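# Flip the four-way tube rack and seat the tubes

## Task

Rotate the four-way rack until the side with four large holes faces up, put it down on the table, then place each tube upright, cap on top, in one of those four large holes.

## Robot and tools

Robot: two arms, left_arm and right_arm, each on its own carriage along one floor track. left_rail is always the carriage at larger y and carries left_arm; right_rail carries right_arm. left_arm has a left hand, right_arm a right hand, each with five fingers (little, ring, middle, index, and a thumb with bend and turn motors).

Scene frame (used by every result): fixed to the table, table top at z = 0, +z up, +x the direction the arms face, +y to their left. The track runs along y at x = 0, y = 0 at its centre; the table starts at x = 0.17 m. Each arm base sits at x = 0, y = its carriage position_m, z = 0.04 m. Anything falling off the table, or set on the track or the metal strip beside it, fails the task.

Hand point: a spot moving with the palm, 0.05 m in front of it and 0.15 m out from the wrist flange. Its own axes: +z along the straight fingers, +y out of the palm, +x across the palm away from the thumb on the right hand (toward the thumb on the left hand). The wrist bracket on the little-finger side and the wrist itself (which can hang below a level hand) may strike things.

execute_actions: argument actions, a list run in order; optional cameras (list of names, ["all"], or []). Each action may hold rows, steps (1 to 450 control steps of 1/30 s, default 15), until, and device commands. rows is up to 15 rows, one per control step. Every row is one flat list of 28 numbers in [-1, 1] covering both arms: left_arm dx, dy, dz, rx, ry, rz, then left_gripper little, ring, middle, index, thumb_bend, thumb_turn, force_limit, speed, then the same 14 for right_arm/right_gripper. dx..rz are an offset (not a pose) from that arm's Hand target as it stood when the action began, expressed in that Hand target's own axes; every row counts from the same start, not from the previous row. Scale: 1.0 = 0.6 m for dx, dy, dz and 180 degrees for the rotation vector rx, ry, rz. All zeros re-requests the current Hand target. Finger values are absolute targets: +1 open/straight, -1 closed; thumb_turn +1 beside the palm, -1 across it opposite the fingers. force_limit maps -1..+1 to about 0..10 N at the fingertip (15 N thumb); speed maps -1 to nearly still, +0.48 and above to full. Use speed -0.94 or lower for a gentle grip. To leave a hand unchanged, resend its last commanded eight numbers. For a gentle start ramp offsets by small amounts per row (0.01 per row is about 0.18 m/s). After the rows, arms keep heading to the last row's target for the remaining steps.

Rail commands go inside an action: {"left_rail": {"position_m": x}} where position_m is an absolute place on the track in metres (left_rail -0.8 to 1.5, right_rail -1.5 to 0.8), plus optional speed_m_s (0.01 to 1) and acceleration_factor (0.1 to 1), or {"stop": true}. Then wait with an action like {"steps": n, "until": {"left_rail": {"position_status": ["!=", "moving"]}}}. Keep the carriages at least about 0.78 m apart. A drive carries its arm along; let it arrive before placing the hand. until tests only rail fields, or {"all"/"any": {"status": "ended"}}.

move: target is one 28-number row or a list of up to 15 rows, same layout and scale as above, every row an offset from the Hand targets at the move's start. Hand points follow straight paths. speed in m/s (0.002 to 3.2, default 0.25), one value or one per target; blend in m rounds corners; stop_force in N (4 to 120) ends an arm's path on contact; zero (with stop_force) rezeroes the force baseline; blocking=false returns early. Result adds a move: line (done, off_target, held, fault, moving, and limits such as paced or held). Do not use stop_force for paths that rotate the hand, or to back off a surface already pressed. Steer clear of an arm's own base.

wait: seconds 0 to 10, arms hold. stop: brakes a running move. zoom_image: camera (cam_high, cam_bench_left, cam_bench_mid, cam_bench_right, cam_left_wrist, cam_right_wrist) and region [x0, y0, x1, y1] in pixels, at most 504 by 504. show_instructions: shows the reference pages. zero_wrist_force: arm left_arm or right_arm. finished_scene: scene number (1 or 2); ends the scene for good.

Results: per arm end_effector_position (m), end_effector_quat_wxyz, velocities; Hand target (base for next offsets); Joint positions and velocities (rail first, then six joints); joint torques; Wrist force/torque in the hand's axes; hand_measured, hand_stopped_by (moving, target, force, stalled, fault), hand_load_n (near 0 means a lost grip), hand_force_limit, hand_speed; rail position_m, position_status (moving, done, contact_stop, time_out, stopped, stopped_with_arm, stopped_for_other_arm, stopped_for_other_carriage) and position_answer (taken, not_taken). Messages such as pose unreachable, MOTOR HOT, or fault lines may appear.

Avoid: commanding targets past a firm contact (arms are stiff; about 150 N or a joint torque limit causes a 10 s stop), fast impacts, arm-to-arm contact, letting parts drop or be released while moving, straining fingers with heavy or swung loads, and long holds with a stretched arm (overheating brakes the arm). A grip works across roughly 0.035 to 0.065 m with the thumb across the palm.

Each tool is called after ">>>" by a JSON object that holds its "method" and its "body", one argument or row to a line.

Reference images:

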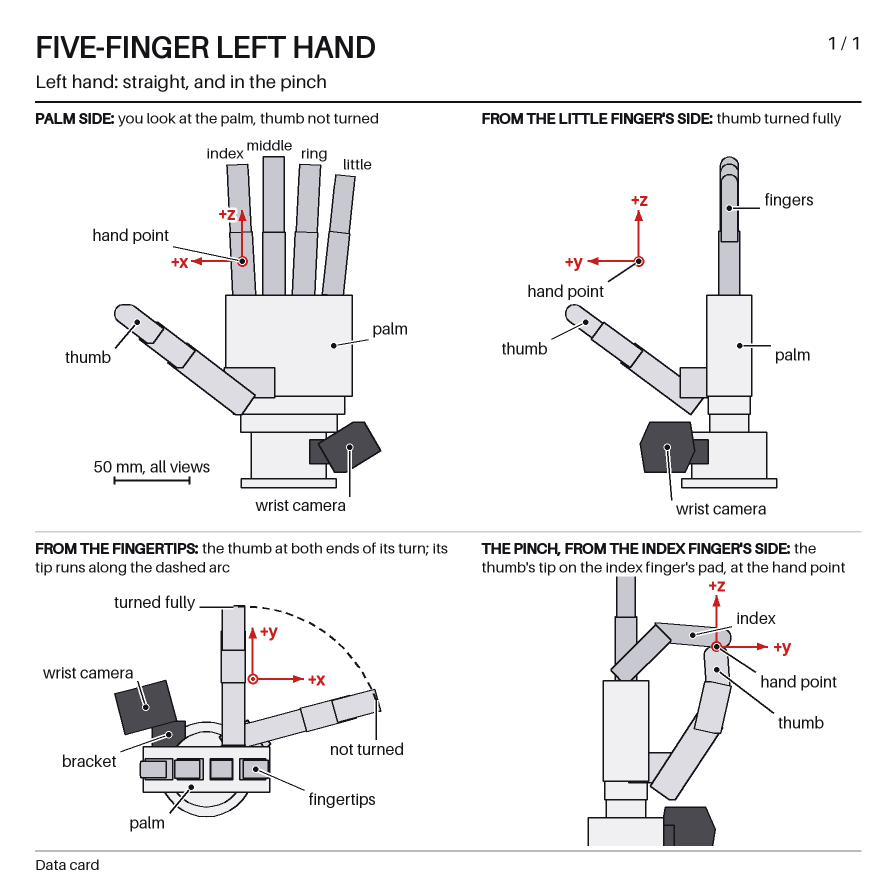

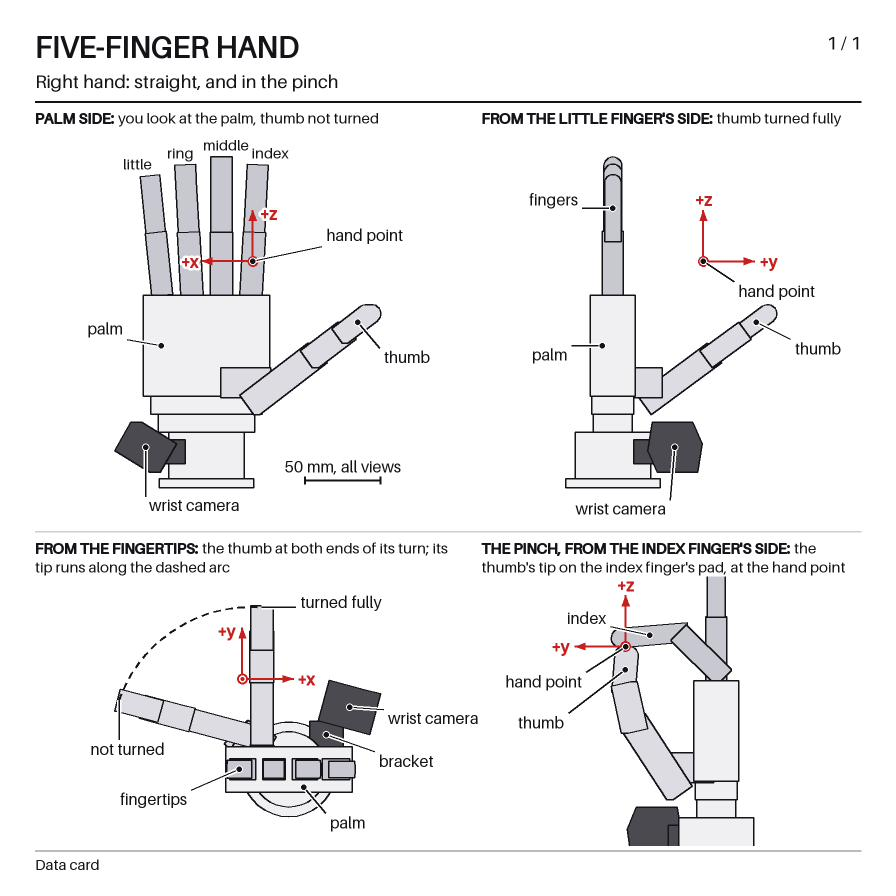

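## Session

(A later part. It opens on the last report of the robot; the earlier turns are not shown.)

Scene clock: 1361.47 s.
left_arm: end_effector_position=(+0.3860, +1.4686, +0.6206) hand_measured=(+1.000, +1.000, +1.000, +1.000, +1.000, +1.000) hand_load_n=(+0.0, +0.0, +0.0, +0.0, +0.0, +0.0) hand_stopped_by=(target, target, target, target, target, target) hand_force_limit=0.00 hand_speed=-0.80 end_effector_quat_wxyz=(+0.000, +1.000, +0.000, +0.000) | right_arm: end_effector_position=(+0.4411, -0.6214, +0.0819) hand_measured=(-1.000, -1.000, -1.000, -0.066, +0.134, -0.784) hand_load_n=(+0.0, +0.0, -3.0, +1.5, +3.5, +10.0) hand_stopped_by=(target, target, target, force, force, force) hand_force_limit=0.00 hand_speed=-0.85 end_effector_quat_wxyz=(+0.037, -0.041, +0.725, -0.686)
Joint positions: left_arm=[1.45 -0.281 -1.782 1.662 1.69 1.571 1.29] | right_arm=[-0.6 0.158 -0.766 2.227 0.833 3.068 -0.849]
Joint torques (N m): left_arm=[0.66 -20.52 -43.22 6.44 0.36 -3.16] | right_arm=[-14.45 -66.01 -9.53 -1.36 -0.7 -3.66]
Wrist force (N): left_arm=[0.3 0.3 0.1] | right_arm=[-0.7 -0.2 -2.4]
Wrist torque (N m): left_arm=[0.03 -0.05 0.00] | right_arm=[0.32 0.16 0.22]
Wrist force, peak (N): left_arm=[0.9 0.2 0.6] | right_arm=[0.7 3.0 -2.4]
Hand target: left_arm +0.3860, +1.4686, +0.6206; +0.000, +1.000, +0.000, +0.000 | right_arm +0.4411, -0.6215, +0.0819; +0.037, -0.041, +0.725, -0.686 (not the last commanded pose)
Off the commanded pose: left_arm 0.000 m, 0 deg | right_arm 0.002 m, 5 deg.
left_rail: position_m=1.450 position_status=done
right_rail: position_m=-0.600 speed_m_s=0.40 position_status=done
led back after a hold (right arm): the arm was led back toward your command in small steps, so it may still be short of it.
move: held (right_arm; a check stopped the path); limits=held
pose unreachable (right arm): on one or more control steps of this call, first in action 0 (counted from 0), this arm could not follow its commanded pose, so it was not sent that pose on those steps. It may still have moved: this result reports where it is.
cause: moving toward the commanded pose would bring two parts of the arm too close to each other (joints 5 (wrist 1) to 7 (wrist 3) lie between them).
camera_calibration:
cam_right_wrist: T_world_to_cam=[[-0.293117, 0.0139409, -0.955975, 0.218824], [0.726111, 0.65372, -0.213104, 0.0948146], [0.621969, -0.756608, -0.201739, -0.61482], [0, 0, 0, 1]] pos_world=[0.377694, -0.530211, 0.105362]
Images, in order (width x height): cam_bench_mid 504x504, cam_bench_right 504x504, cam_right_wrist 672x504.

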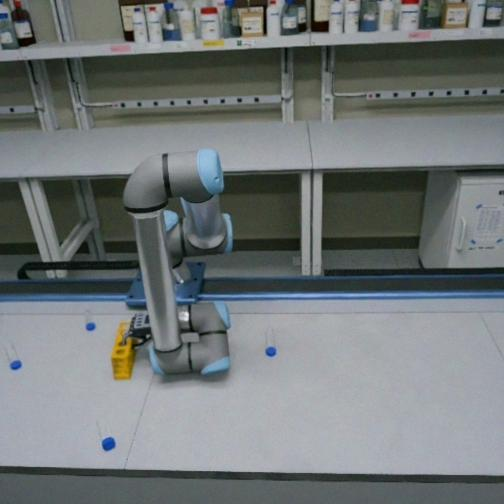

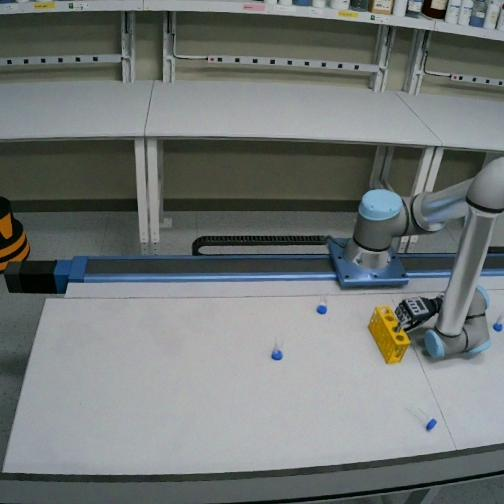

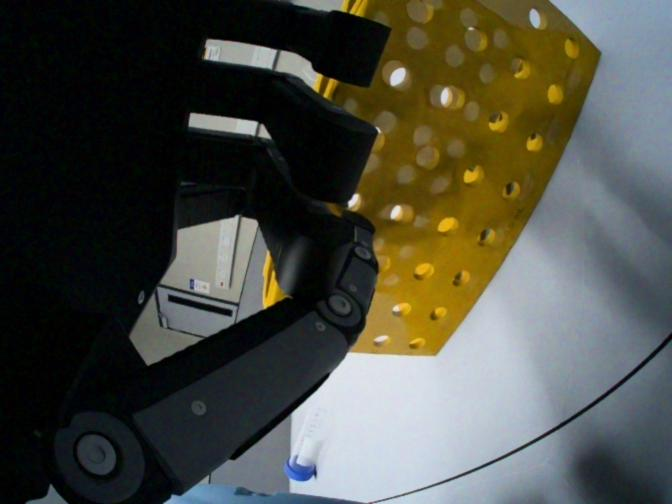

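>>> {"method": "move", "body": {
  "target": [0,0,0,0,0,0,1,1,1,1,1,1,0,-0.8,0,0.012,0,0,0,0,-1,-1,-1,-0.5,-0.6,-0.8,0,-0.85],
  "speed": 0.02,
  "stop_force": 4,
  "cameras": ["cam_bench_right", "cam_bench_mid"]
}}

>>> {"method": "zoom_image", "body": {
  "camera": "cam_bench_right",
  "region": [330, 270, 430, 370]
}}

>>> {"method": "zoom_image", "body": {
  "camera": "cam_bench_mid",
  "region": [80, 290, 180, 390]
}}

Scene clock: 1374.23 s.
left_arm: end_effector_position=(+0.3860, +1.4686, +0.6206) hand_measured=(+1.000, +1.000, +1.000, +1.000, +1.000, +1.000) hand_load_n=(+0.0, +0.0, +0.0, +0.0, +0.0, +0.0) hand_stopped_by=(target, target, target, target, target, target) hand_force_limit=0.00 hand_speed=-0.80 end_effector_quat_wxyz=(+0.000, +1.000, +0.000, +0.000) | right_arm: end_effector_position=(+0.4411, -0.6211, +0.0747) hand_measured=(-1.000, -1.000, -1.000, -0.066, +0.134, -0.784) hand_load_n=(+0.0, +0.0, -2.5, +0.5, +3.5, +10.0) hand_stopped_by=(target, target, target, force, force, force) hand_force_limit=0.00 hand_speed=-0.85 end_effector_quat_wxyz=(+0.037, -0.041, +0.725, -0.686)
Joint positions: left_arm=[1.45 -0.281 -1.782 1.662 1.69 1.571 1.29] | right_arm=[-0.6 0.159 -0.751 2.223 0.824 3.068 -0.848]
Joint torques (N m): left_arm=[0.57 -20.37 -42.63 6.5 0.43 -3.18] | right_arm=[14.84 -49.05 -11.05 -1.16 -0.22 -3.51]
Wrist force (N): left_arm=[0.5 0.0 0.1] | right_arm=[-0.3 0.3 -2.6]
Wrist torque (N m): left_arm=[-0.02 -0.07 0.02] | right_arm=[0.32 0.19 -0.04]
Wrist force, peak (N): left_arm=[0.8 0.6 0.0] | right_arm=[-0.9 -0.5 -2.9]
Hand target: left_arm +0.3860, +1.4686, +0.6206; +0.000, +1.000, +0.000, +0.000 | right_arm +0.4411, -0.6211, +0.0747; +0.037, -0.041, +0.725, -0.686
Off the commanded pose: left_arm 0.000 m, 0 deg | right_arm 0.000 m, 0 deg.
left_rail: position_m=1.450 position_status=done
right_rail: position_m=-0.600 speed_m_s=0.40 position_status=done
move: done
Images, in order (width x height): cam_bench_mid 504x504, cam_bench_right 504x504.

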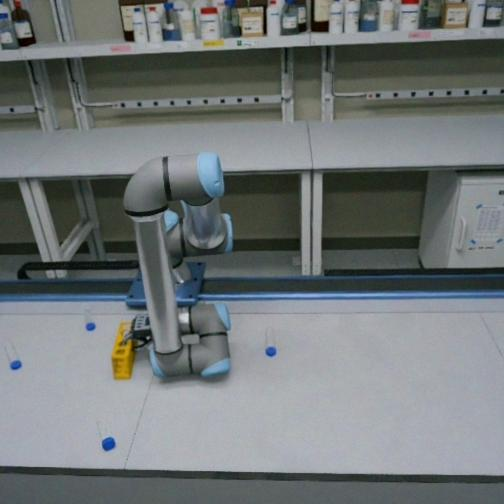

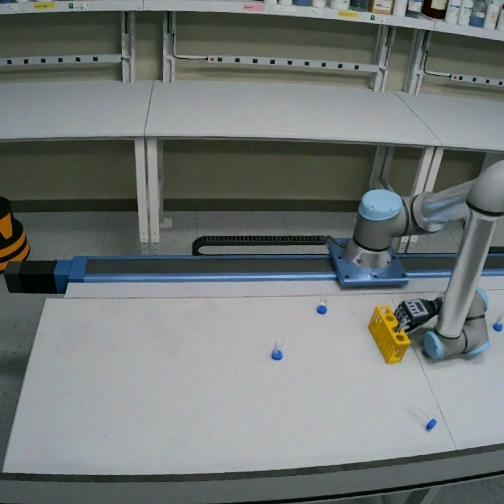

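Scaled by 5.040 from the camera's 504x504 image, which has a finer 720x720 frame.

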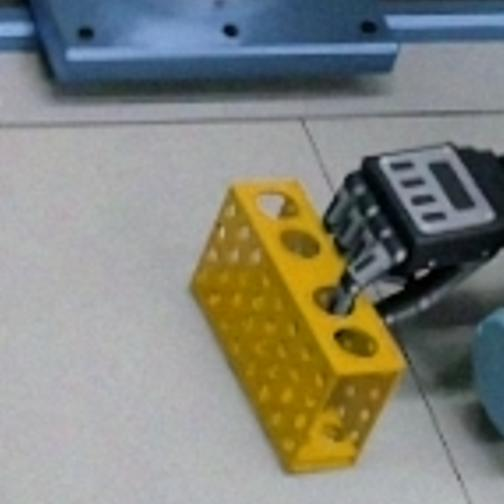

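Scaled by 5.040 from the camera's 504x504 image, which has a finer 720x720 frame.

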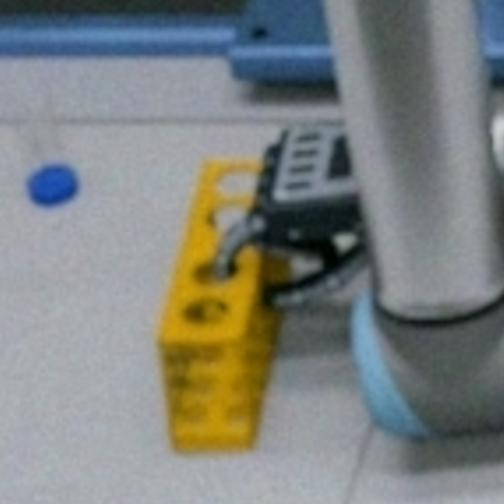

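>>> {"method": "execute_actions", "body": {
  "actions": [
    {"rows": [[0,0,0,0,0,0,1,1,1,1,1,1,0,-0.8,0,0,0,0,0,0,-1,-1,-1,0,0.8,-0.8,0,-0.7]], "steps": 75}
  ],
  "cameras": ["cam_bench_right", "cam_bench_mid"]
}}

>>> {"method": "zoom_image", "body": {
  "camera": "cam_bench_right",
  "region": [330, 270, 430, 370]
}}

Scene clock: 1383.07 s.
left_arm: end_effector_position=(+0.3860, +1.4686, +0.6206) hand_measured=(+1.000, +1.000, +1.000, +1.000, +1.000, +1.000) hand_load_n=(+0.0, +0.0, +0.0, +0.0, +0.0, +0.0) hand_stopped_by=(target, target, target, target, target, target) hand_force_limit=0.00 hand_speed=-0.80 end_effector_quat_wxyz=(+0.000, +1.000, +0.000, +0.000) | right_arm: end_effector_position=(+0.4411, -0.6211, +0.0747) hand_measured=(-1.000, -1.000, -1.000, +0.000, +0.800, -0.784) hand_load_n=(+0.5, +0.0, +0.0, +0.0, +0.0, +0.0) hand_stopped_by=(target, target, target, target, target, force) hand_force_limit=0.00 hand_speed=-0.70 end_effector_quat_wxyz=(+0.037, -0.041, +0.725, -0.686)
Joint positions: left_arm=[1.45 -0.281 -1.782 1.662 1.69 1.571 1.29] | right_arm=[-0.6 0.159 -0.751 2.223 0.824 3.068 -0.848]
Joint torques (N m): left_arm=[1.78 -21.49 -42.59 6.38 0.45 -3.31] | right_arm=[5.5 -57.9 -9.64 -0.87 1.32 -3.61]
Wrist force (N): left_arm=[-0.1 -0.3 0.1] | right_arm=[0.0 1.9 -2.5]
Wrist torque (N m): left_arm=[-0.07 0.02 0.00] | right_arm=[0.33 0.18 0.03]
Wrist force, peak (N): left_arm=[1.0 0.5 0.6] | right_arm=[-0.2 2.3 -2.6]
Hand target: left_arm +0.3860, +1.4686, +0.6206; +0.000, +1.000, +0.000, +0.000 | right_arm +0.4411, -0.6211, +0.0747; +0.037, -0.041, +0.725, -0.686
Off the commanded pose: left_arm 0.000 m, 0 deg | right_arm 0.000 m, 0 deg.
left_rail: position_m=1.450 position_status=done
right_rail: position_m=-0.600 speed_m_s=0.40 position_status=done
Images, in order (width x height): cam_bench_mid 504x504, cam_bench_right 504x504.

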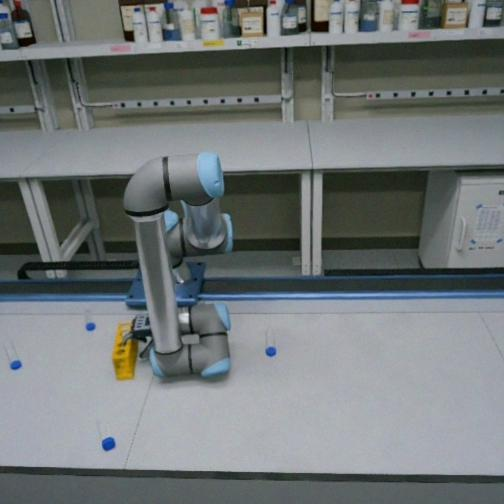

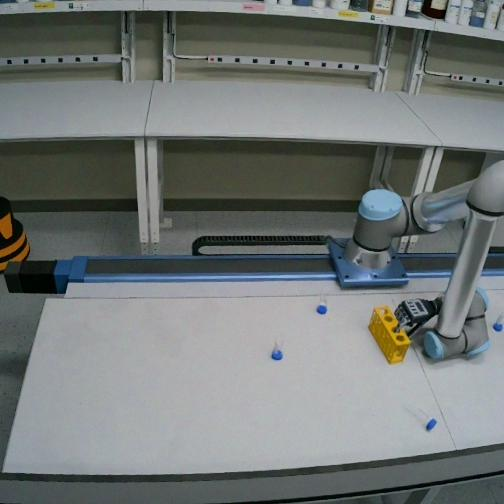

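Scaled by 5.040 from the camera's 504x504 image, which has a finer 720x720 frame.

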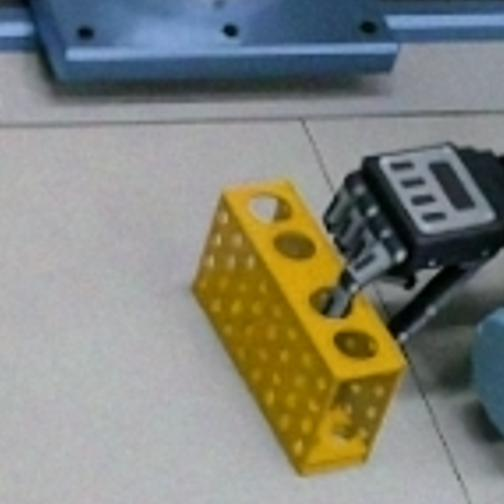

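>>> {"method": "move", "body": {
  "target": [0,0,0,0,0,0,1,1,1,1,1,1,0,-0.8,0,-0.1167,-0.01,0,0,0,-1,-1,-1,0,0.8,-0.8,0,-0.7],
  "speed": 0.06,
  "cameras": ["cam_bench_right", "cam_bench_mid"]
}}

>>> {"method": "zoom_image", "body": {
  "camera": "cam_bench_right",
  "region": [330, 270, 430, 370]
}}

Scene clock: 1392.07 s.
left_arm: end_effector_position=(+0.3860, +1.4686, +0.6206) hand_measured=(+1.000, +1.000, +1.000, +1.000, +1.000, +1.000) hand_load_n=(+0.0, +0.0, +0.0, +0.0, +0.0, +0.0) hand_stopped_by=(target, target, target, target, target, target) hand_force_limit=0.00 hand_speed=-0.80 end_effector_quat_wxyz=(+0.000, +1.000, +0.000, +0.000) | right_arm: end_effector_position=(+0.4410, -0.6202, +0.1049) hand_measured=(-1.000, -1.000, -1.000, +0.000, +0.800, -0.784) hand_load_n=(+0.0, +0.0, +0.0, +0.0, +0.0, +0.0) hand_stopped_by=(target, target, target, target, target, force) hand_force_limit=0.00 hand_speed=-0.70 end_effector_quat_wxyz=(+0.037, -0.041, +0.726, -0.686)
Joint positions: left_arm=[1.45 -0.281 -1.782 1.662 1.69 1.571 1.29] | right_arm=[-0.6 0.16 -0.813 2.238 0.873 3.066 -0.846]
Joint torques (N m): left_arm=[3.12 -21.22 -42.86 6.52 0.72 -3.74] | right_arm=[-8.07 -45.6 -11.8 -0.91 2.86 -1.57]
Wrist force (N): left_arm=[0.4 -0.1 0.3] | right_arm=[-0.5 2.3 -2.4]
Wrist torque (N m): left_arm=[-0.04 -0.04 0.02] | right_arm=[0.37 0.27 -0.04]
Wrist force, peak (N): left_arm=[0.8 -0.2 0.4] | right_arm=[0.0 2.6 -2.6]
Hand target: left_arm +0.3860, +1.4686, +0.6206; +0.000, +1.000, +0.000, +0.000 | right_arm +0.4411, -0.6203, +0.1047; +0.037, -0.041, +0.725, -0.686 (not the last commanded pose)
Off the commanded pose: left_arm 0.000 m, 0 deg | right_arm 0.040 m, 0 deg.
left_rail: position_m=1.450 position_status=done
right_rail: position_m=-0.600 speed_m_s=0.40 position_status=done
move: held (right_arm; a check stopped the path); limits=held
pose unreachable (right arm): on one or more control steps of this call, first in action 0 (counted from 0), this arm could not follow its commanded pose, so it was not sent that pose on those steps. It may still have moved: this result reports where it is.
cause: moving toward the commanded pose would bring two parts of the arm too close to each other (joints 5 (wrist 1) to 7 (wrist 3) lie between them).
Images, in order (width x height): cam_bench_mid 504x504, cam_bench_right 504x504.

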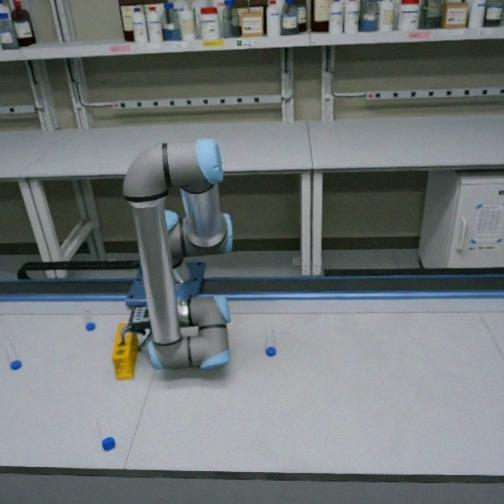

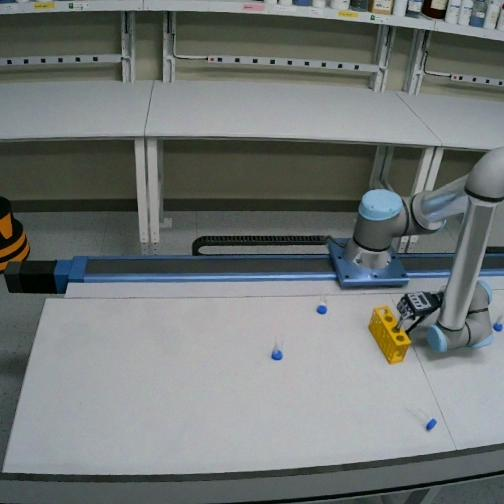

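Scaled by 5.040 from the camera's 504x504 image, which has a finer 720x720 frame.

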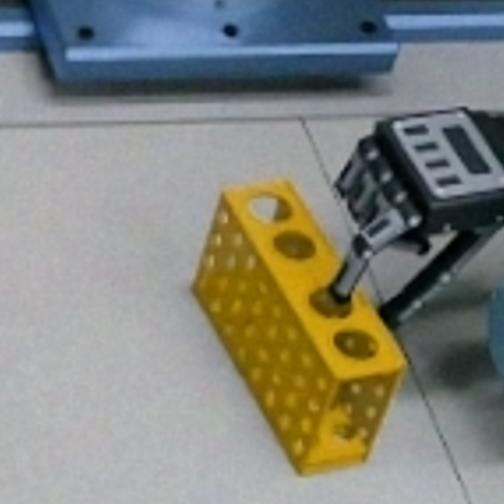

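>>> {"method": "move", "body": {
  "target": [
    [0,0,0,0,0,0,1,1,1,1,1,1,0,-0.8,0,-0.05,0,-0.15,0,0,-1,-1,-1,0,0.8,-0.8,0,-0.7],
    [0,0,0,0,0,0,1,1,1,1,1,1,0,-0.8,0,-0.25,0,-0.3,0,0,-1,-1,-1,0,0.8,-0.8,0,-0.7]
  ],
  "speed": 0.15,
  "blend": 0.02,
  "cameras": ["cam_bench_right", "cam_bench_mid", "cam_right_wrist"]
}}

Scene clock: 1404.53 s.
left_arm: end_effector_position=(+0.3860, +1.4686, +0.6206) hand_measured=(+1.000, +1.000, +1.000, +1.000, +1.000, +1.000) hand_load_n=(+0.0, +0.0, +0.0, +0.0, +0.0, +0.0) hand_stopped_by=(target, target, target, target, target, target) hand_force_limit=0.00 hand_speed=-0.80 end_effector_quat_wxyz=(+0.000, +1.000, +0.000, +0.000) | right_arm: end_effector_position=(+0.4424, -0.6286, +0.2545) hand_measured=(-1.000, -1.000, -1.000, +0.000, +0.800, -0.784) hand_load_n=(+0.0, +0.0, +0.0, +0.0, +0.0, +0.0) hand_stopped_by=(target, target, target, target, target, force) hand_force_limit=0.00 hand_speed=-0.70 end_effector_quat_wxyz=(+0.014, -0.053, +0.958, -0.282)
Joint positions: left_arm=[1.45 -0.281 -1.782 1.662 1.69 1.571 1.29] | right_arm=[-0.6 -0.29 -1.582 2.12 0.789 2.094 -2.038]
Joint torques (N m): left_arm=[2.77 -20.73 -42.13 6.16 0.75 -3.36] | right_arm=[-13.61 -37.54 -41.21 7.6 -0.46 -3.5]
Wrist force (N): left_arm=[0.2 0.2 0.0] | right_arm=[-0.4 1.2 -1.0]
Wrist torque (N m): left_arm=[0.02 -0.03 -0.01] | right_arm=[0.25 0.15 0.24]
Wrist force, peak (N): left_arm=[0.8 0.8 0.3] | right_arm=[-0.2 2.6 -2.6]
Hand target: left_arm +0.3860, +1.4686, +0.6206; +0.000, +1.000, +0.000, +0.000 | right_arm +0.4424, -0.6286, +0.2545; +0.014, -0.053, +0.958, -0.282
Off the commanded pose: left_arm 0.000 m, 0 deg | right_arm 0.000 m, 0 deg.
left_rail: position_m=1.450 position_status=done
right_rail: position_m=-0.600 speed_m_s=0.40 position_status=done
move: done
camera_calibration:
cam_right_wrist: T_world_to_cam=[[-0.375318, 0.764728, -0.523763, 0.782576], [0.734114, 0.590228, 0.335721, -0.0477691], [0.565874, -0.258499, -0.78292, -0.100354], [0, 0, 0, 1]] pos_world=[0.38557, -0.596205, 0.347352]
Images, in order (width x height): cam_bench_mid 504x504, cam_bench_right 504x504, cam_right_wrist 672x504.

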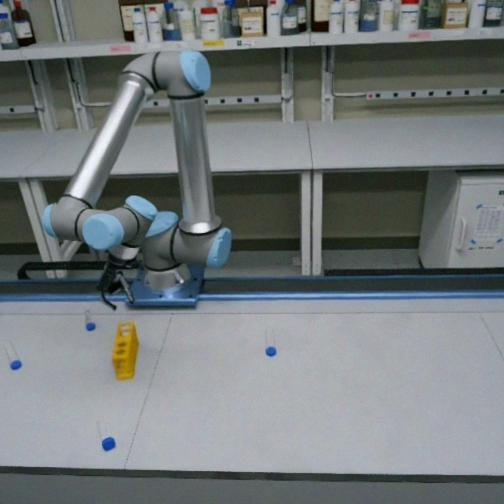

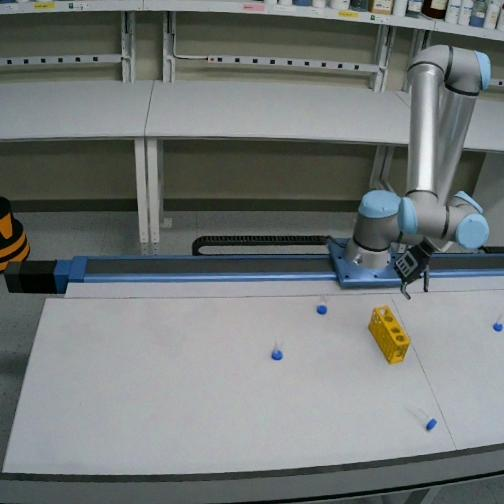

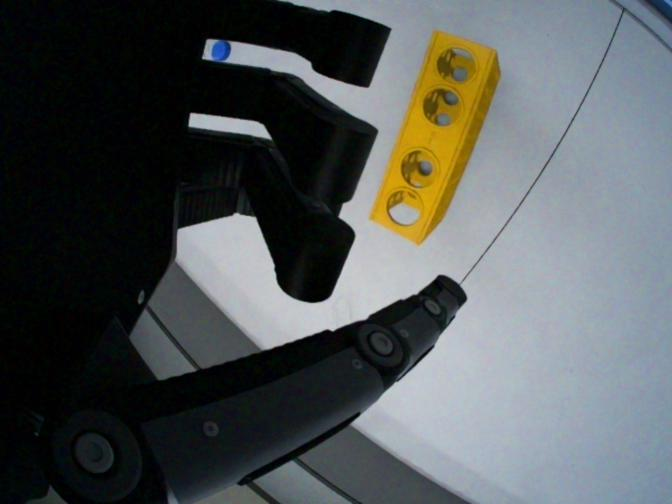

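>>> {"method": "execute_actions", "body": {
  "actions": [
    {"right_rail": {"position_m": -1.2}, "steps": 150, "until": {"right_rail": {"position_status": ["!=", "moving"]}}}
  ]
}}

>>> {"method": "move", "body": {
  "target": [
    [0,0,0,0,0,0,1,1,1,1,1,1,0,-0.8,0,-0.06,-0.1,-0.138,0.152,0.519,-1,-1,-1,1,1,-0.8,0,0],
    [0,0,0,0,0,0,1,1,1,1,1,1,0,-0.8,0,0.28,-0.25,-0.0135,-0.273,-0.927,-1,-1,1,1,1,-0.8,0,0]
  ],
  "speed": 0.5,
  "blend": 0.05,
  "cameras": ["cam_right_wrist", "cam_bench_mid"]
}}

Scene clock: 1562.90 s.
left_arm: end_effector_position=(+0.3860, +1.4686, +0.6206) hand_measured=(+1.000, +1.000, +1.000, +1.000, +1.000, +1.000) hand_load_n=(+0.0, +0.0, +0.0, +0.0, +0.0, +0.0) hand_stopped_by=(target, target, target, target, target, target) hand_force_limit=0.00 hand_speed=-0.80 end_effector_quat_wxyz=(+0.000, +1.000, +0.000, +0.000) | right_arm: end_effector_position=(+0.4424, -1.2286, +0.2545) hand_measured=(-1.000, -1.000, -1.000, +0.000, +0.800, -0.784) hand_load_n=(+0.0, +0.5, +0.0, +0.0, +0.0, +0.0) hand_stopped_by=(target, target, target, target, target, force) hand_force_limit=0.00 hand_speed=-0.70 end_effector_quat_wxyz=(+0.014, -0.053, +0.958, -0.282)
Joint positions: left_arm=[1.45 -0.281 -1.782 1.662 1.69 1.571 1.29] | right_arm=[-1.2 -0.29 -1.582 2.12 0.79 2.094 -2.038]
Joint torques (N m): left_arm=[3.78 -21.54 -42.82 6.52 0.65 -3.38] | right_arm=[-2.25 -30.14 -38.77 6.98 -0.17 -3.5]
Wrist force (N): left_arm=[0.2 0.3 0.4] | right_arm=[-0.3 0.9 -1.1]
Wrist torque (N m): left_arm=[0.02 -0.03 0.00] | right_arm=[0.21 0.15 0.23]
Wrist force, peak (N): left_arm=[0.7 0.3 0.8] | right_arm=[-0.3 1.6 -1.4]
Hand target: left_arm +0.3860, +1.4686, +0.6206; +0.000, +1.000, +0.000, +0.000 | right_arm +0.4424, -1.2286, +0.2545; +0.014, -0.053, +0.958, -0.282
Off the commanded pose: left_arm 0.000 m, 0 deg | right_arm 0.000 m, 0 deg.
left_rail: position_m=1.450 position_status=done
right_rail: position_m=-1.200 speed_m_s=0.40 position_status=done

Scene clock: 1568.13 s.
left_arm: end_effector_position=(+0.3860, +1.4686, +0.6206) hand_measured=(+1.000, +1.000, +1.000, +1.000, +1.000, +1.000) hand_load_n=(+0.0, +0.0, +0.0, +0.0, +0.0, +0.0) hand_stopped_by=(target, target, target, target, target, target) hand_force_limit=0.00 hand_speed=-0.80 end_effector_quat_wxyz=(+0.000, +1.000, +0.000, +0.000) | right_arm: end_effector_position=(+0.4180, -1.0075, +0.2896) hand_measured=(-1.000, -1.000, +1.000, +1.000, +1.000, -0.784) hand_load_n=(+0.0, +0.0, +0.0, +0.0, +0.0, +0.0) hand_stopped_by=(target, target, target, target, target, force) hand_force_limit=0.00 hand_speed=0.00 end_effector_quat_wxyz=(+0.000, +1.000, +0.001, +0.000)
Joint positions: left_arm=[1.45 -0.281 -1.782 1.662 1.69 1.571 1.29] | right_arm=[-1.2 0.168 -1.407 1.896 1.082 1.57 1.737]
Joint torques (N m): left_arm=[1.95 -21.78 -42.93 6.16 0.54 -3.42] | right_arm=[14.77 -35.39 -38.16 7.69 1.14 3.65]
Wrist force (N): left_arm=[0.0 0.4 0.2] | right_arm=[-0.9 0.1 -0.2]
Wrist torque (N m): left_arm=[0.04 0.01 -0.02] | right_arm=[0.07 0.16 -0.15]
Wrist force, peak (N): left_arm=[0.5 0.5 0.7] | right_arm=[-0.5 1.3 -1.2]
Hand target: left_arm +0.3860, +1.4686, +0.6206; +0.000, +1.000, +0.000, +0.000 | right_arm +0.4180, -1.0075, +0.2896; +0.000, +1.000, +0.001, +0.000
Off the commanded pose: left_arm 0.000 m, 0 deg | right_arm 0.000 m, 0 deg.
left_rail: position_m=1.450 position_status=done
right_rail: position_m=-1.200 speed_m_s=0.40 position_status=done
move: done
camera_calibration:
cam_right_wrist: T_world_to_cam=[[0.288603, -0.957421, -0.00726173, -1.08054], [-0.793309, -0.243366, 0.558062, -0.0838024], [-0.536068, -0.155298, -0.829767, 0.42113], [0, 0, 0, 1]] pos_world=[0.471122, -0.98953, 0.38836]
Images, in order (width x height): cam_bench_mid 504x504, cam_right_wrist 672x504.

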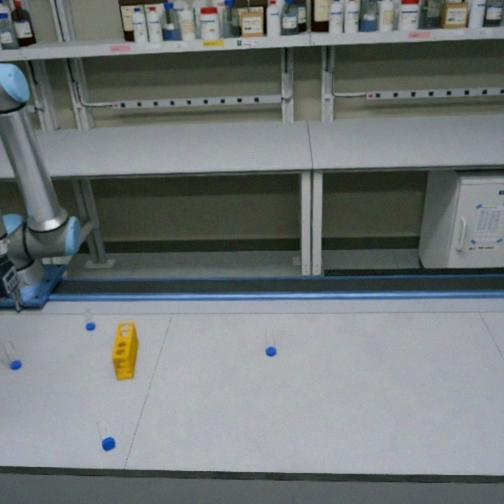

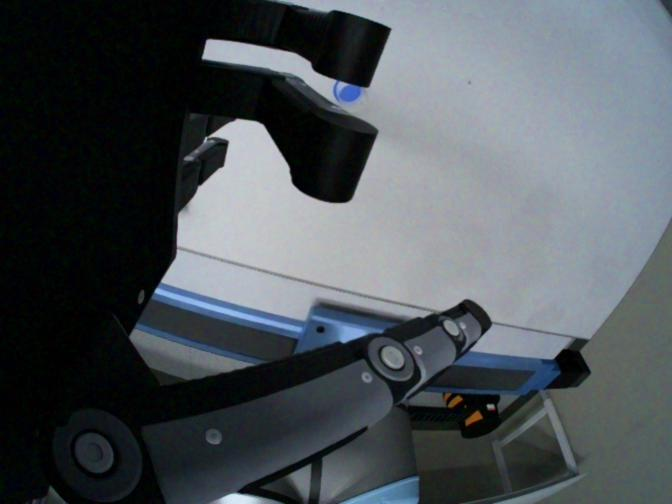

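>>> {"method": "move", "body": {
  "target": [
    [0,0,0,0,0,0,1,1,1,1,1,1,0,-0.8,0.17,-0.263,-0.10,0,0.5,0,1,1,1,1,1,-1,0,0],
    [0,0,0,0,0,0,1,1,1,1,1,1,0,-0.8,-0.068,-0.929,0.067,0.385,0.385,-0.385,1,1,1,1,1,-1,0,0]
  ],
  "speed": 0.5,
  "blend": 0.05,
  "cameras": ["cam_right_wrist", "cam_bench_mid"]
}}

Scene clock: 1605.23 s.
left_arm: end_effector_position=(+0.3860, +1.4686, +0.6206) hand_measured=(+1.000, +1.000, +1.000, +1.000, +1.000, +1.000) hand_load_n=(+0.0, +0.0, +0.0, +0.0, +0.0, +0.0) hand_stopped_by=(target, target, target, target, target, target) hand_force_limit=0.00 hand_speed=-0.80 end_effector_quat_wxyz=(+0.000, +1.000, +0.000, +0.000) | right_arm: end_effector_position=(+0.3763, -0.4502, +0.2497) hand_measured=(+1.000, +1.000, +1.000, +1.000, +1.000, -1.000) hand_load_n=(+0.0, +0.0, +0.0, +0.0, +0.0, +0.5) hand_stopped_by=(target, target, target, target, target, target) hand_force_limit=0.00 hand_speed=0.00 end_effector_quat_wxyz=(+0.501, -0.499, -0.500, -0.500)
Joint positions: left_arm=[1.45 -0.281 -1.782 1.662 1.69 1.571 1.29] | right_arm=[-1.2 0.684 -1.315 2.123 -0.809 0.682 1.571]
Joint torques (N m): left_arm=[1.32 -20.94 -43.02 6.18 0.6 -3.59] | right_arm=[14.56 -36.02 -38.46 2.46 -1.52 3.18]
Wrist force (N): left_arm=[0.0 0.3 0.4] | right_arm=[-2.7 -0.5 -2.7]
Wrist torque (N m): left_arm=[0.01 0.00 -0.02] | right_arm=[0.11 0.60 -0.13]
Wrist force, peak (N): left_arm=[0.7 0.8 0.1] | right_arm=[-3.4 -0.6 -2.9]
Hand target: left_arm +0.3860, +1.4686, +0.6206; +0.000, +1.000, +0.000, +0.000 | right_arm +0.3763, -0.4501, +0.2497; +0.501, -0.499, -0.500, -0.500
Off the commanded pose: left_arm 0.000 m, 0 deg | right_arm 0.000 m, 0 deg.
left_rail: position_m=1.450 position_status=done
right_rail: position_m=-1.200 speed_m_s=0.40 position_status=done
move: done
camera_calibration:
cam_right_wrist: T_world_to_cam=[[0.957793, 0.00817301, 0.287344, -0.425924], [0.242988, -0.557104, -0.794098, -0.152532], [0.15359, 0.830402, -0.535576, 0.56306], [0, 0, 0, 1]] pos_world=[0.35853, -0.549062, 0.302823]
Images, in order (width x height): cam_bench_mid 504x504, cam_right_wrist 672x504.

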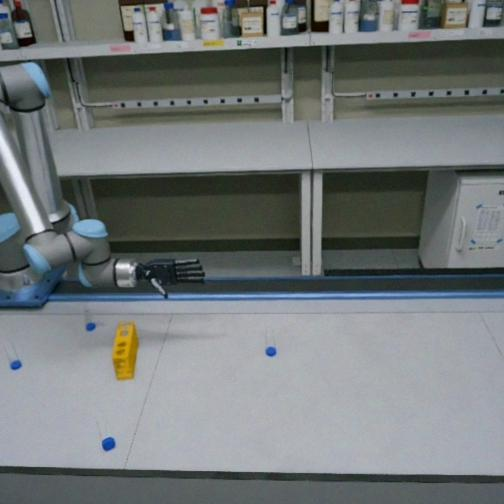

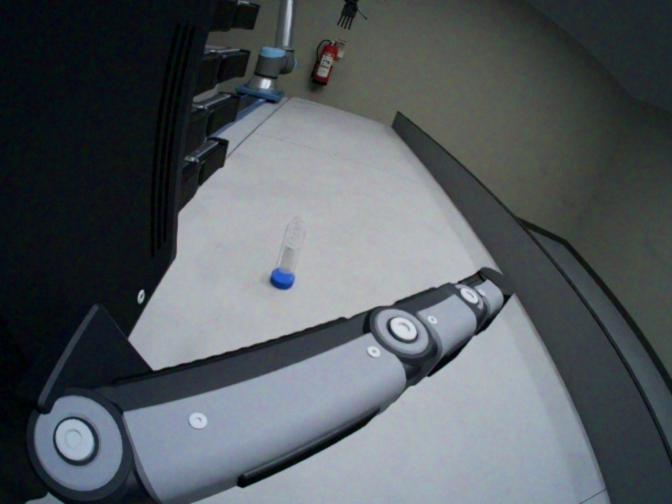

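>>> {"method": "zoom_image", "body": {
  "camera": "cam_right_wrist",
  "region": [250, 200, 330, 300]
}}

Scaled by 5.040 from the camera's 672x504 image, which has a finer 960x720 frame.

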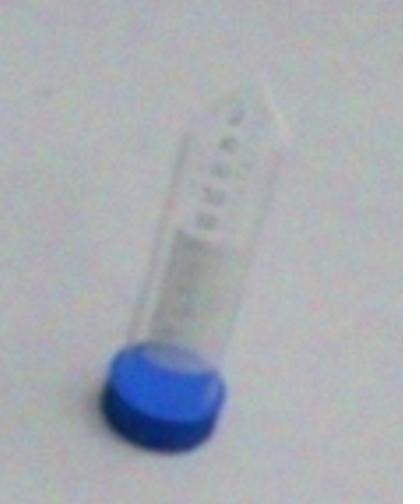

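>>> {"method": "move", "body": {
  "target": [0,0,0,0,0,0,1,1,1,1,1,1,0,-0.8,-0.3,0.0212,0.25,0,0,0,1,1,1,1,1,-1,0,0],
  "speed": 0.3,
  "cameras": ["cam_right_wrist", "cam_bench_mid"]
}}

>>> {"method": "zoom_image", "body": {
  "camera": "cam_right_wrist",
  "region": [200, 100, 400, 300]
}}

Scene clock: 1640.37 s.
left_arm: end_effector_position=(+0.3860, +1.4686, +0.6206) hand_measured=(+1.000, +1.000, +1.000, +1.000, +1.000, +1.000) hand_load_n=(+0.0, +0.0, +0.0, +0.0, +0.5, +0.0) hand_stopped_by=(target, target, target, target, target, target) hand_force_limit=0.00 hand_speed=-0.80 end_effector_quat_wxyz=(+0.000, +1.000, +0.000, +0.000) | right_arm: end_effector_position=(+0.3838, -0.3342, +0.1092) hand_measured=(+1.000, +1.000, +1.000, +1.000, +1.000, -1.000) hand_load_n=(+0.0, +0.0, +0.0, +0.0, +0.0, +0.5) hand_stopped_by=(target, target, target, target, target, target) hand_force_limit=0.00 hand_speed=0.00 end_effector_quat_wxyz=(+0.501, -0.498, -0.501, -0.500)
Joint positions: left_arm=[1.45 -0.281 -1.782 1.662 1.69 1.571 1.29] | right_arm=[-1.2 0.815 -0.988 1.964 -0.978 0.813 1.57]
Joint torques (N m): left_arm=[3.4 -23.69 -42.48 6.42 0.46 -3.39] | right_arm=[-0.64 -62.51 -24.32 -1.47 0.03 -0.16]
Wrist force (N): left_arm=[0.8 0.1 0.3] | right_arm=[-1.4 0.6 -0.8]
Wrist torque (N m): left_arm=[-0.01 -0.12 0.04] | right_arm=[0.12 0.33 0.08]
Wrist force, peak (N): left_arm=[0.6 -0.3 0.8] | right_arm=[-19.5 -1.4 -6.0]
Hand target: left_arm +0.3860, +1.4686, +0.6206; +0.000, +1.000, +0.000, +0.000 | right_arm +0.3838, -0.3342, +0.1092; +0.501, -0.498, -0.501, -0.500 (not the last commanded pose)
Off the commanded pose: left_arm 0.000 m, 0 deg | right_arm 0.052 m, 0 deg.
FORCE FAULT: contact force on the right arm reached its limit, and that arm stopped for 10 seconds. The contact can be on any part of that arm, not only on its tool. That arm's remaining commands of this call were not run. That arm's target is now where it stood when the stop ended, not its last command. That arm accepts commands again.
left_rail: position_m=1.450 position_status=done
right_rail: position_m=-1.200 speed_m_s=0.40 position_status=done
move: fault (right_arm)
camera_calibration:
cam_right_wrist: T_world_to_cam=[[0.957145, 0.00892965, 0.289472, -0.393506], [0.245381, -0.555896, -0.794209, -0.201827], [0.153825, 0.831204, -0.534264, 0.390256], [0, 0, 0, 1]] pos_world=[0.366135, -0.433063, 0.162116]
Images, in order (width x height): cam_bench_mid 504x504, cam_right_wrist 672x504.

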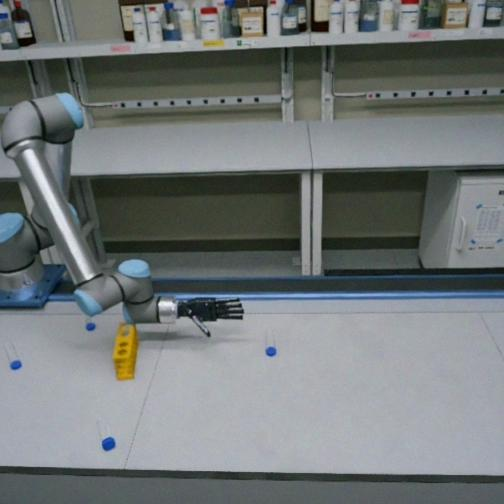

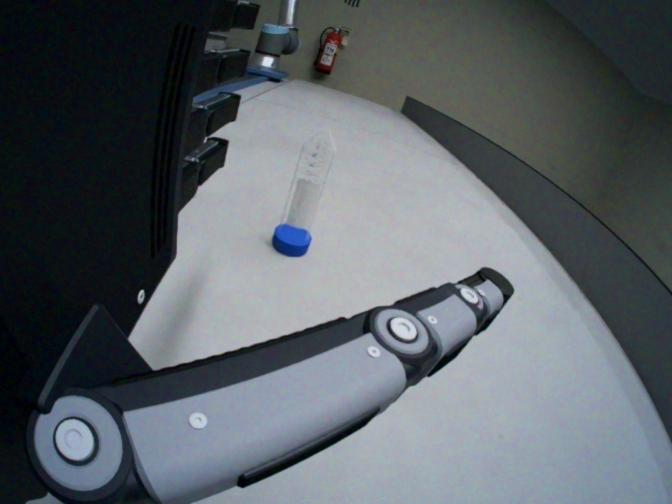

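Scaled by 2.520 from the camera's 672x504 image, which has a finer 960x720 frame.

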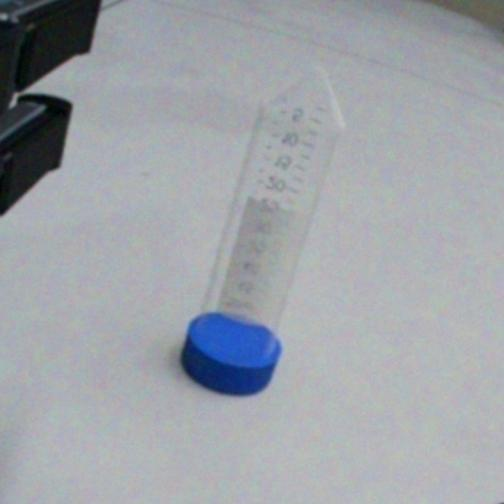

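>>> {"method": "move", "body": {
  "target": [0,0,0,0,0,0,1,1,1,1,1,1,0,-0.8,0.25,0,0,0,0,0,1,1,1,1,1,-1,0,0],
  "speed": 0.15,
  "cameras": ["cam_right_wrist", "cam_bench_mid", "cam_bench_right"]
}}

>>> {"method": "zoom_image", "body": {
  "camera": "cam_bench_right",
  "region": [300, 270, 450, 390]
}}

>>> {"method": "zoom_image", "body": {
  "camera": "cam_bench_mid",
  "region": [60, 290, 180, 390]
}}

Scene clock: 1650.27 s.
left_arm: end_effector_position=(+0.3860, +1.4686, +0.6206) hand_measured=(+1.000, +1.000, +1.000, +1.000, +1.000, +1.000) hand_load_n=(+0.0, +0.0, +0.0, +0.0, +0.0, -0.5) hand_stopped_by=(target, target, target, target, target, target) hand_force_limit=0.00 hand_speed=-0.80 end_effector_quat_wxyz=(+0.000, +1.000, +0.000, +0.000) | right_arm: end_effector_position=(+0.3834, -0.3344, +0.2590) hand_measured=(+1.000, +1.000, +1.000, +1.000, +1.000, -1.000) hand_load_n=(+0.0, +0.0, +0.0, +0.0, -0.5, +0.5) hand_stopped_by=(target, target, target, target, target, target) hand_force_limit=0.00 hand_speed=0.00 end_effector_quat_wxyz=(+0.501, -0.498, -0.501, -0.500)
Joint positions: left_arm=[1.45 -0.281 -1.782 1.662 1.69 1.571 1.29] | right_arm=[-1.2 0.816 -1.186 1.912 -0.729 0.813 1.57]
Joint torques (N m): left_arm=[1.68 -20.23 -42.09 6.63 0.57 -3.65] | right_arm=[-10.49 -70.63 -41.06 2.95 -1.76 -3.77]
Wrist force (N): left_arm=[0.2 0.6 0.2] | right_arm=[-1.4 0.6 -1.0]
Wrist torque (N m): left_arm=[0.08 -0.04 -0.01] | right_arm=[0.15 0.32 0.20]
Wrist force, peak (N): left_arm=[1.0 0.3 0.0] | right_arm=[-2.3 0.7 -0.8]
Hand target: left_arm +0.3860, +1.4686, +0.6206; +0.000, +1.000, +0.000, +0.000 | right_arm +0.3835, -0.3345, +0.2592; +0.501, -0.498, -0.501, -0.500
Off the commanded pose: left_arm 0.000 m, 0 deg | right_arm 0.000 m, 0 deg.
left_rail: position_m=1.450 position_status=done
right_rail: position_m=-1.200 speed_m_s=0.40 position_status=done
move: done
camera_calibration:
cam_right_wrist: T_world_to_cam=[[0.95713, 0.00903695, 0.289516, -0.436378], [0.245491, -0.55581, -0.794235, -0.0828134], [0.153739, 0.83126, -0.534201, 0.470704], [0, 0, 0, 1]] pos_world=[0.365636, -0.433363, 0.312016]
Images, in order (width x height): cam_bench_mid 504x504, cam_bench_right 504x504, cam_right_wrist 672x504.

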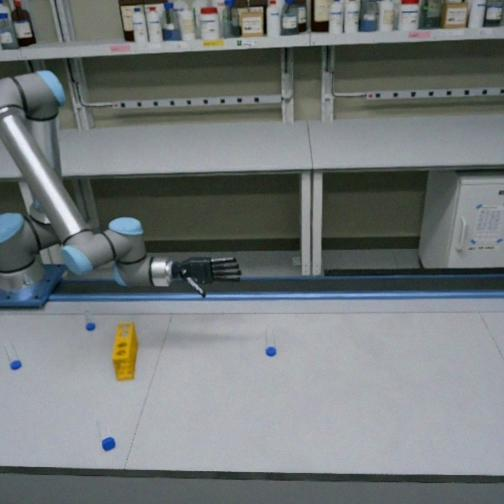

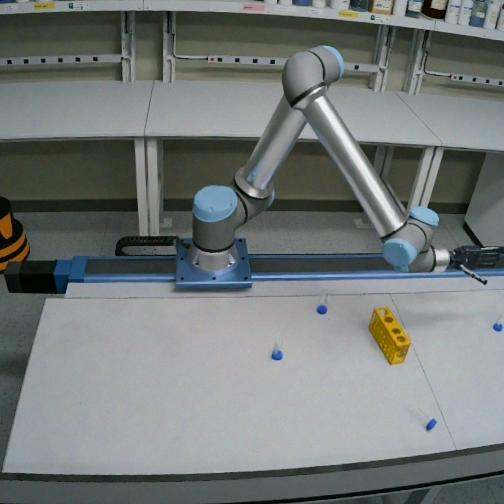

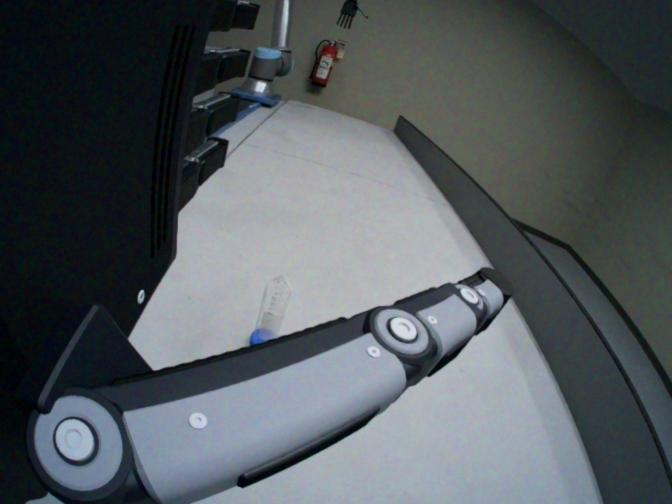

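Scaled by 3.360 from the camera's 504x504 image, which has a finer 720x720 frame.

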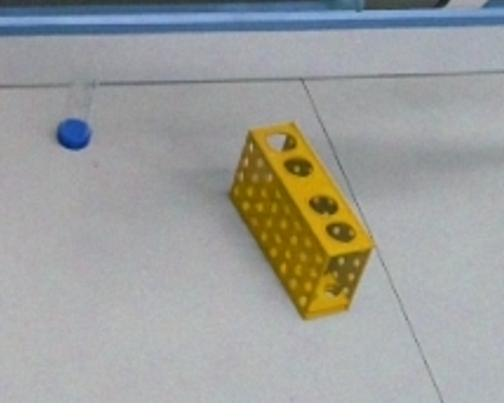

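Scaled by 4.200 from the camera's 504x504 image, which has a finer 720x720 frame.

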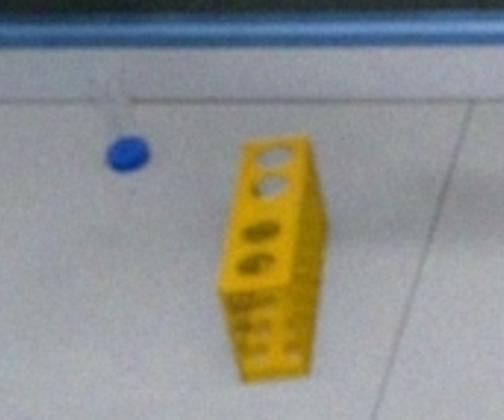

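>>> {"method": "move", "body": {
  "target": [
    [0,0,0,0,0,0,1,1,1,1,1,1,0,-0.8,0,0.0092,0.149,0,0,0,1,1,1,1,1,-1,0,0],
    [0,0,0,0,0,0,1,1,1,1,1,1,0,-0.8,-0.315,0.0092,0.149,0,0,0,1,1,1,1,1,-1,0,0]
  ],
  "speed": 0.15,
  "cameras": ["cam_right_wrist", "cam_bench_mid"]
}}

>>> {"method": "zoom_image", "body": {
  "camera": "cam_right_wrist",
  "region": [160, 0, 410, 250]
}}

Scene clock: 1663.20 s.
left_arm: end_effector_position=(+0.3860, +1.4686, +0.6206) hand_measured=(+1.000, +1.000, +1.000, +1.000, +1.000, +1.000) hand_load_n=(+0.0, +0.0, +0.0, +0.0, +0.0, +0.0) hand_stopped_by=(target, target, target, target, target, target) hand_force_limit=0.00 hand_speed=-0.80 end_effector_quat_wxyz=(+0.000, +1.000, +0.000, +0.000) | right_arm: end_effector_position=(+0.3893, -0.2447, +0.0705) hand_measured=(+1.000, +1.000, +1.000, +1.000, +1.000, -1.000) hand_load_n=(+0.0, +0.0, +0.0, +0.0, +0.0, +0.0) hand_stopped_by=(target, target, target, target, target, target) hand_force_limit=0.00 hand_speed=0.00 end_effector_quat_wxyz=(+0.501, -0.498, -0.501, -0.500)
Joint positions: left_arm=[1.45 -0.281 -1.782 1.662 1.69 1.571 1.29] | right_arm=[-1.2 0.893 -0.851 1.788 -0.94 0.891 1.57]
Joint torques (N m): left_arm=[1.28 -19.5 -42.01 6.37 1.13 -3.58] | right_arm=[8.25 -66.12 -34.27 -5.89 2.09 3.27]
Wrist force (N): left_arm=[0.5 -0.5 0.4] | right_arm=[-1.2 1.1 -1.3]
Wrist torque (N m): left_arm=[-0.11 -0.08 0.04] | right_arm=[0.25 0.32 0.13]
Wrist force, peak (N): left_arm=[0.8 0.6 0.3] | right_arm=[-2.5 0.7 -1.2]
Hand target: left_arm +0.3860, +1.4686, +0.6206; +0.000, +1.000, +0.000, +0.000 | right_arm +0.3892, -0.2447, +0.0704; +0.501, -0.498, -0.501, -0.500
Off the commanded pose: left_arm 0.000 m, 0 deg | right_arm 0.000 m, 0 deg.
left_rail: position_m=1.450 position_status=done
right_rail: position_m=-1.200 speed_m_s=0.40 position_status=done
move: done
camera_calibration:
cam_right_wrist: T_world_to_cam=[[0.957137, 0.00894472, 0.289497, -0.388294], [0.245401, -0.555942, -0.794171, -0.184138], [0.15384, 0.831173, -0.534308, 0.294482], [0, 0, 0, 1]] pos_world=[0.371535, -0.343663, 0.123516]
Images, in order (width x height): cam_bench_mid 504x504, cam_right_wrist 672x504.

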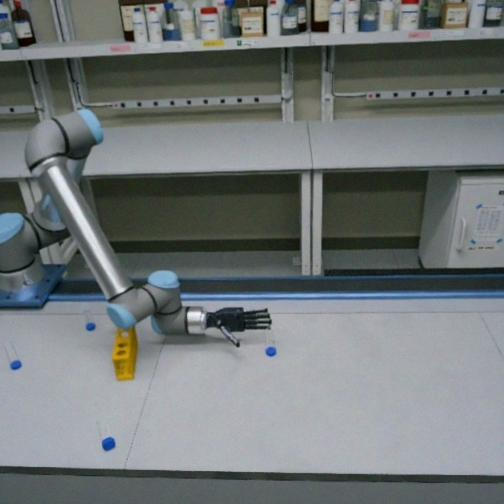

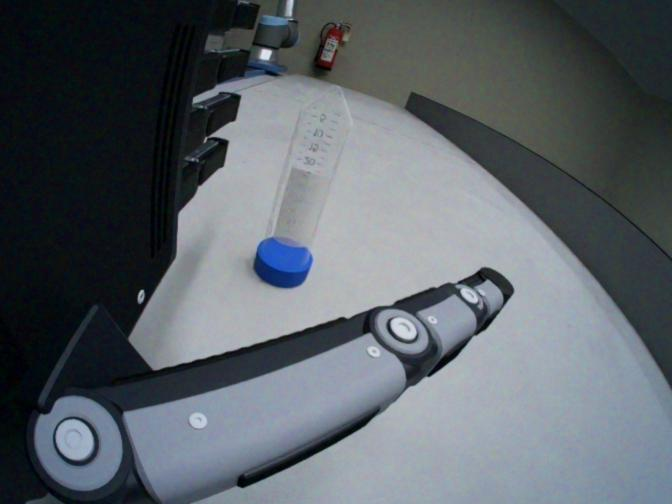

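Scaled by 2.016 from the camera's 672x504 image, which has a finer 960x720 frame.

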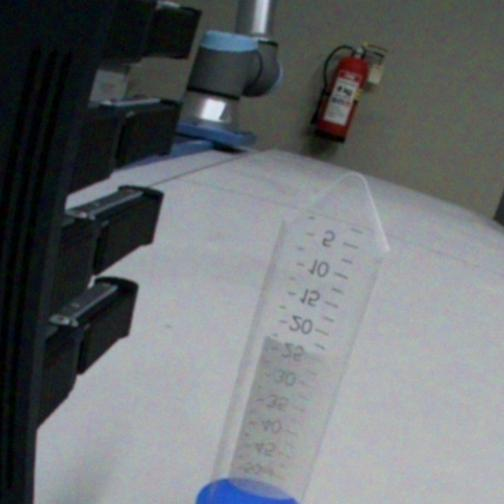

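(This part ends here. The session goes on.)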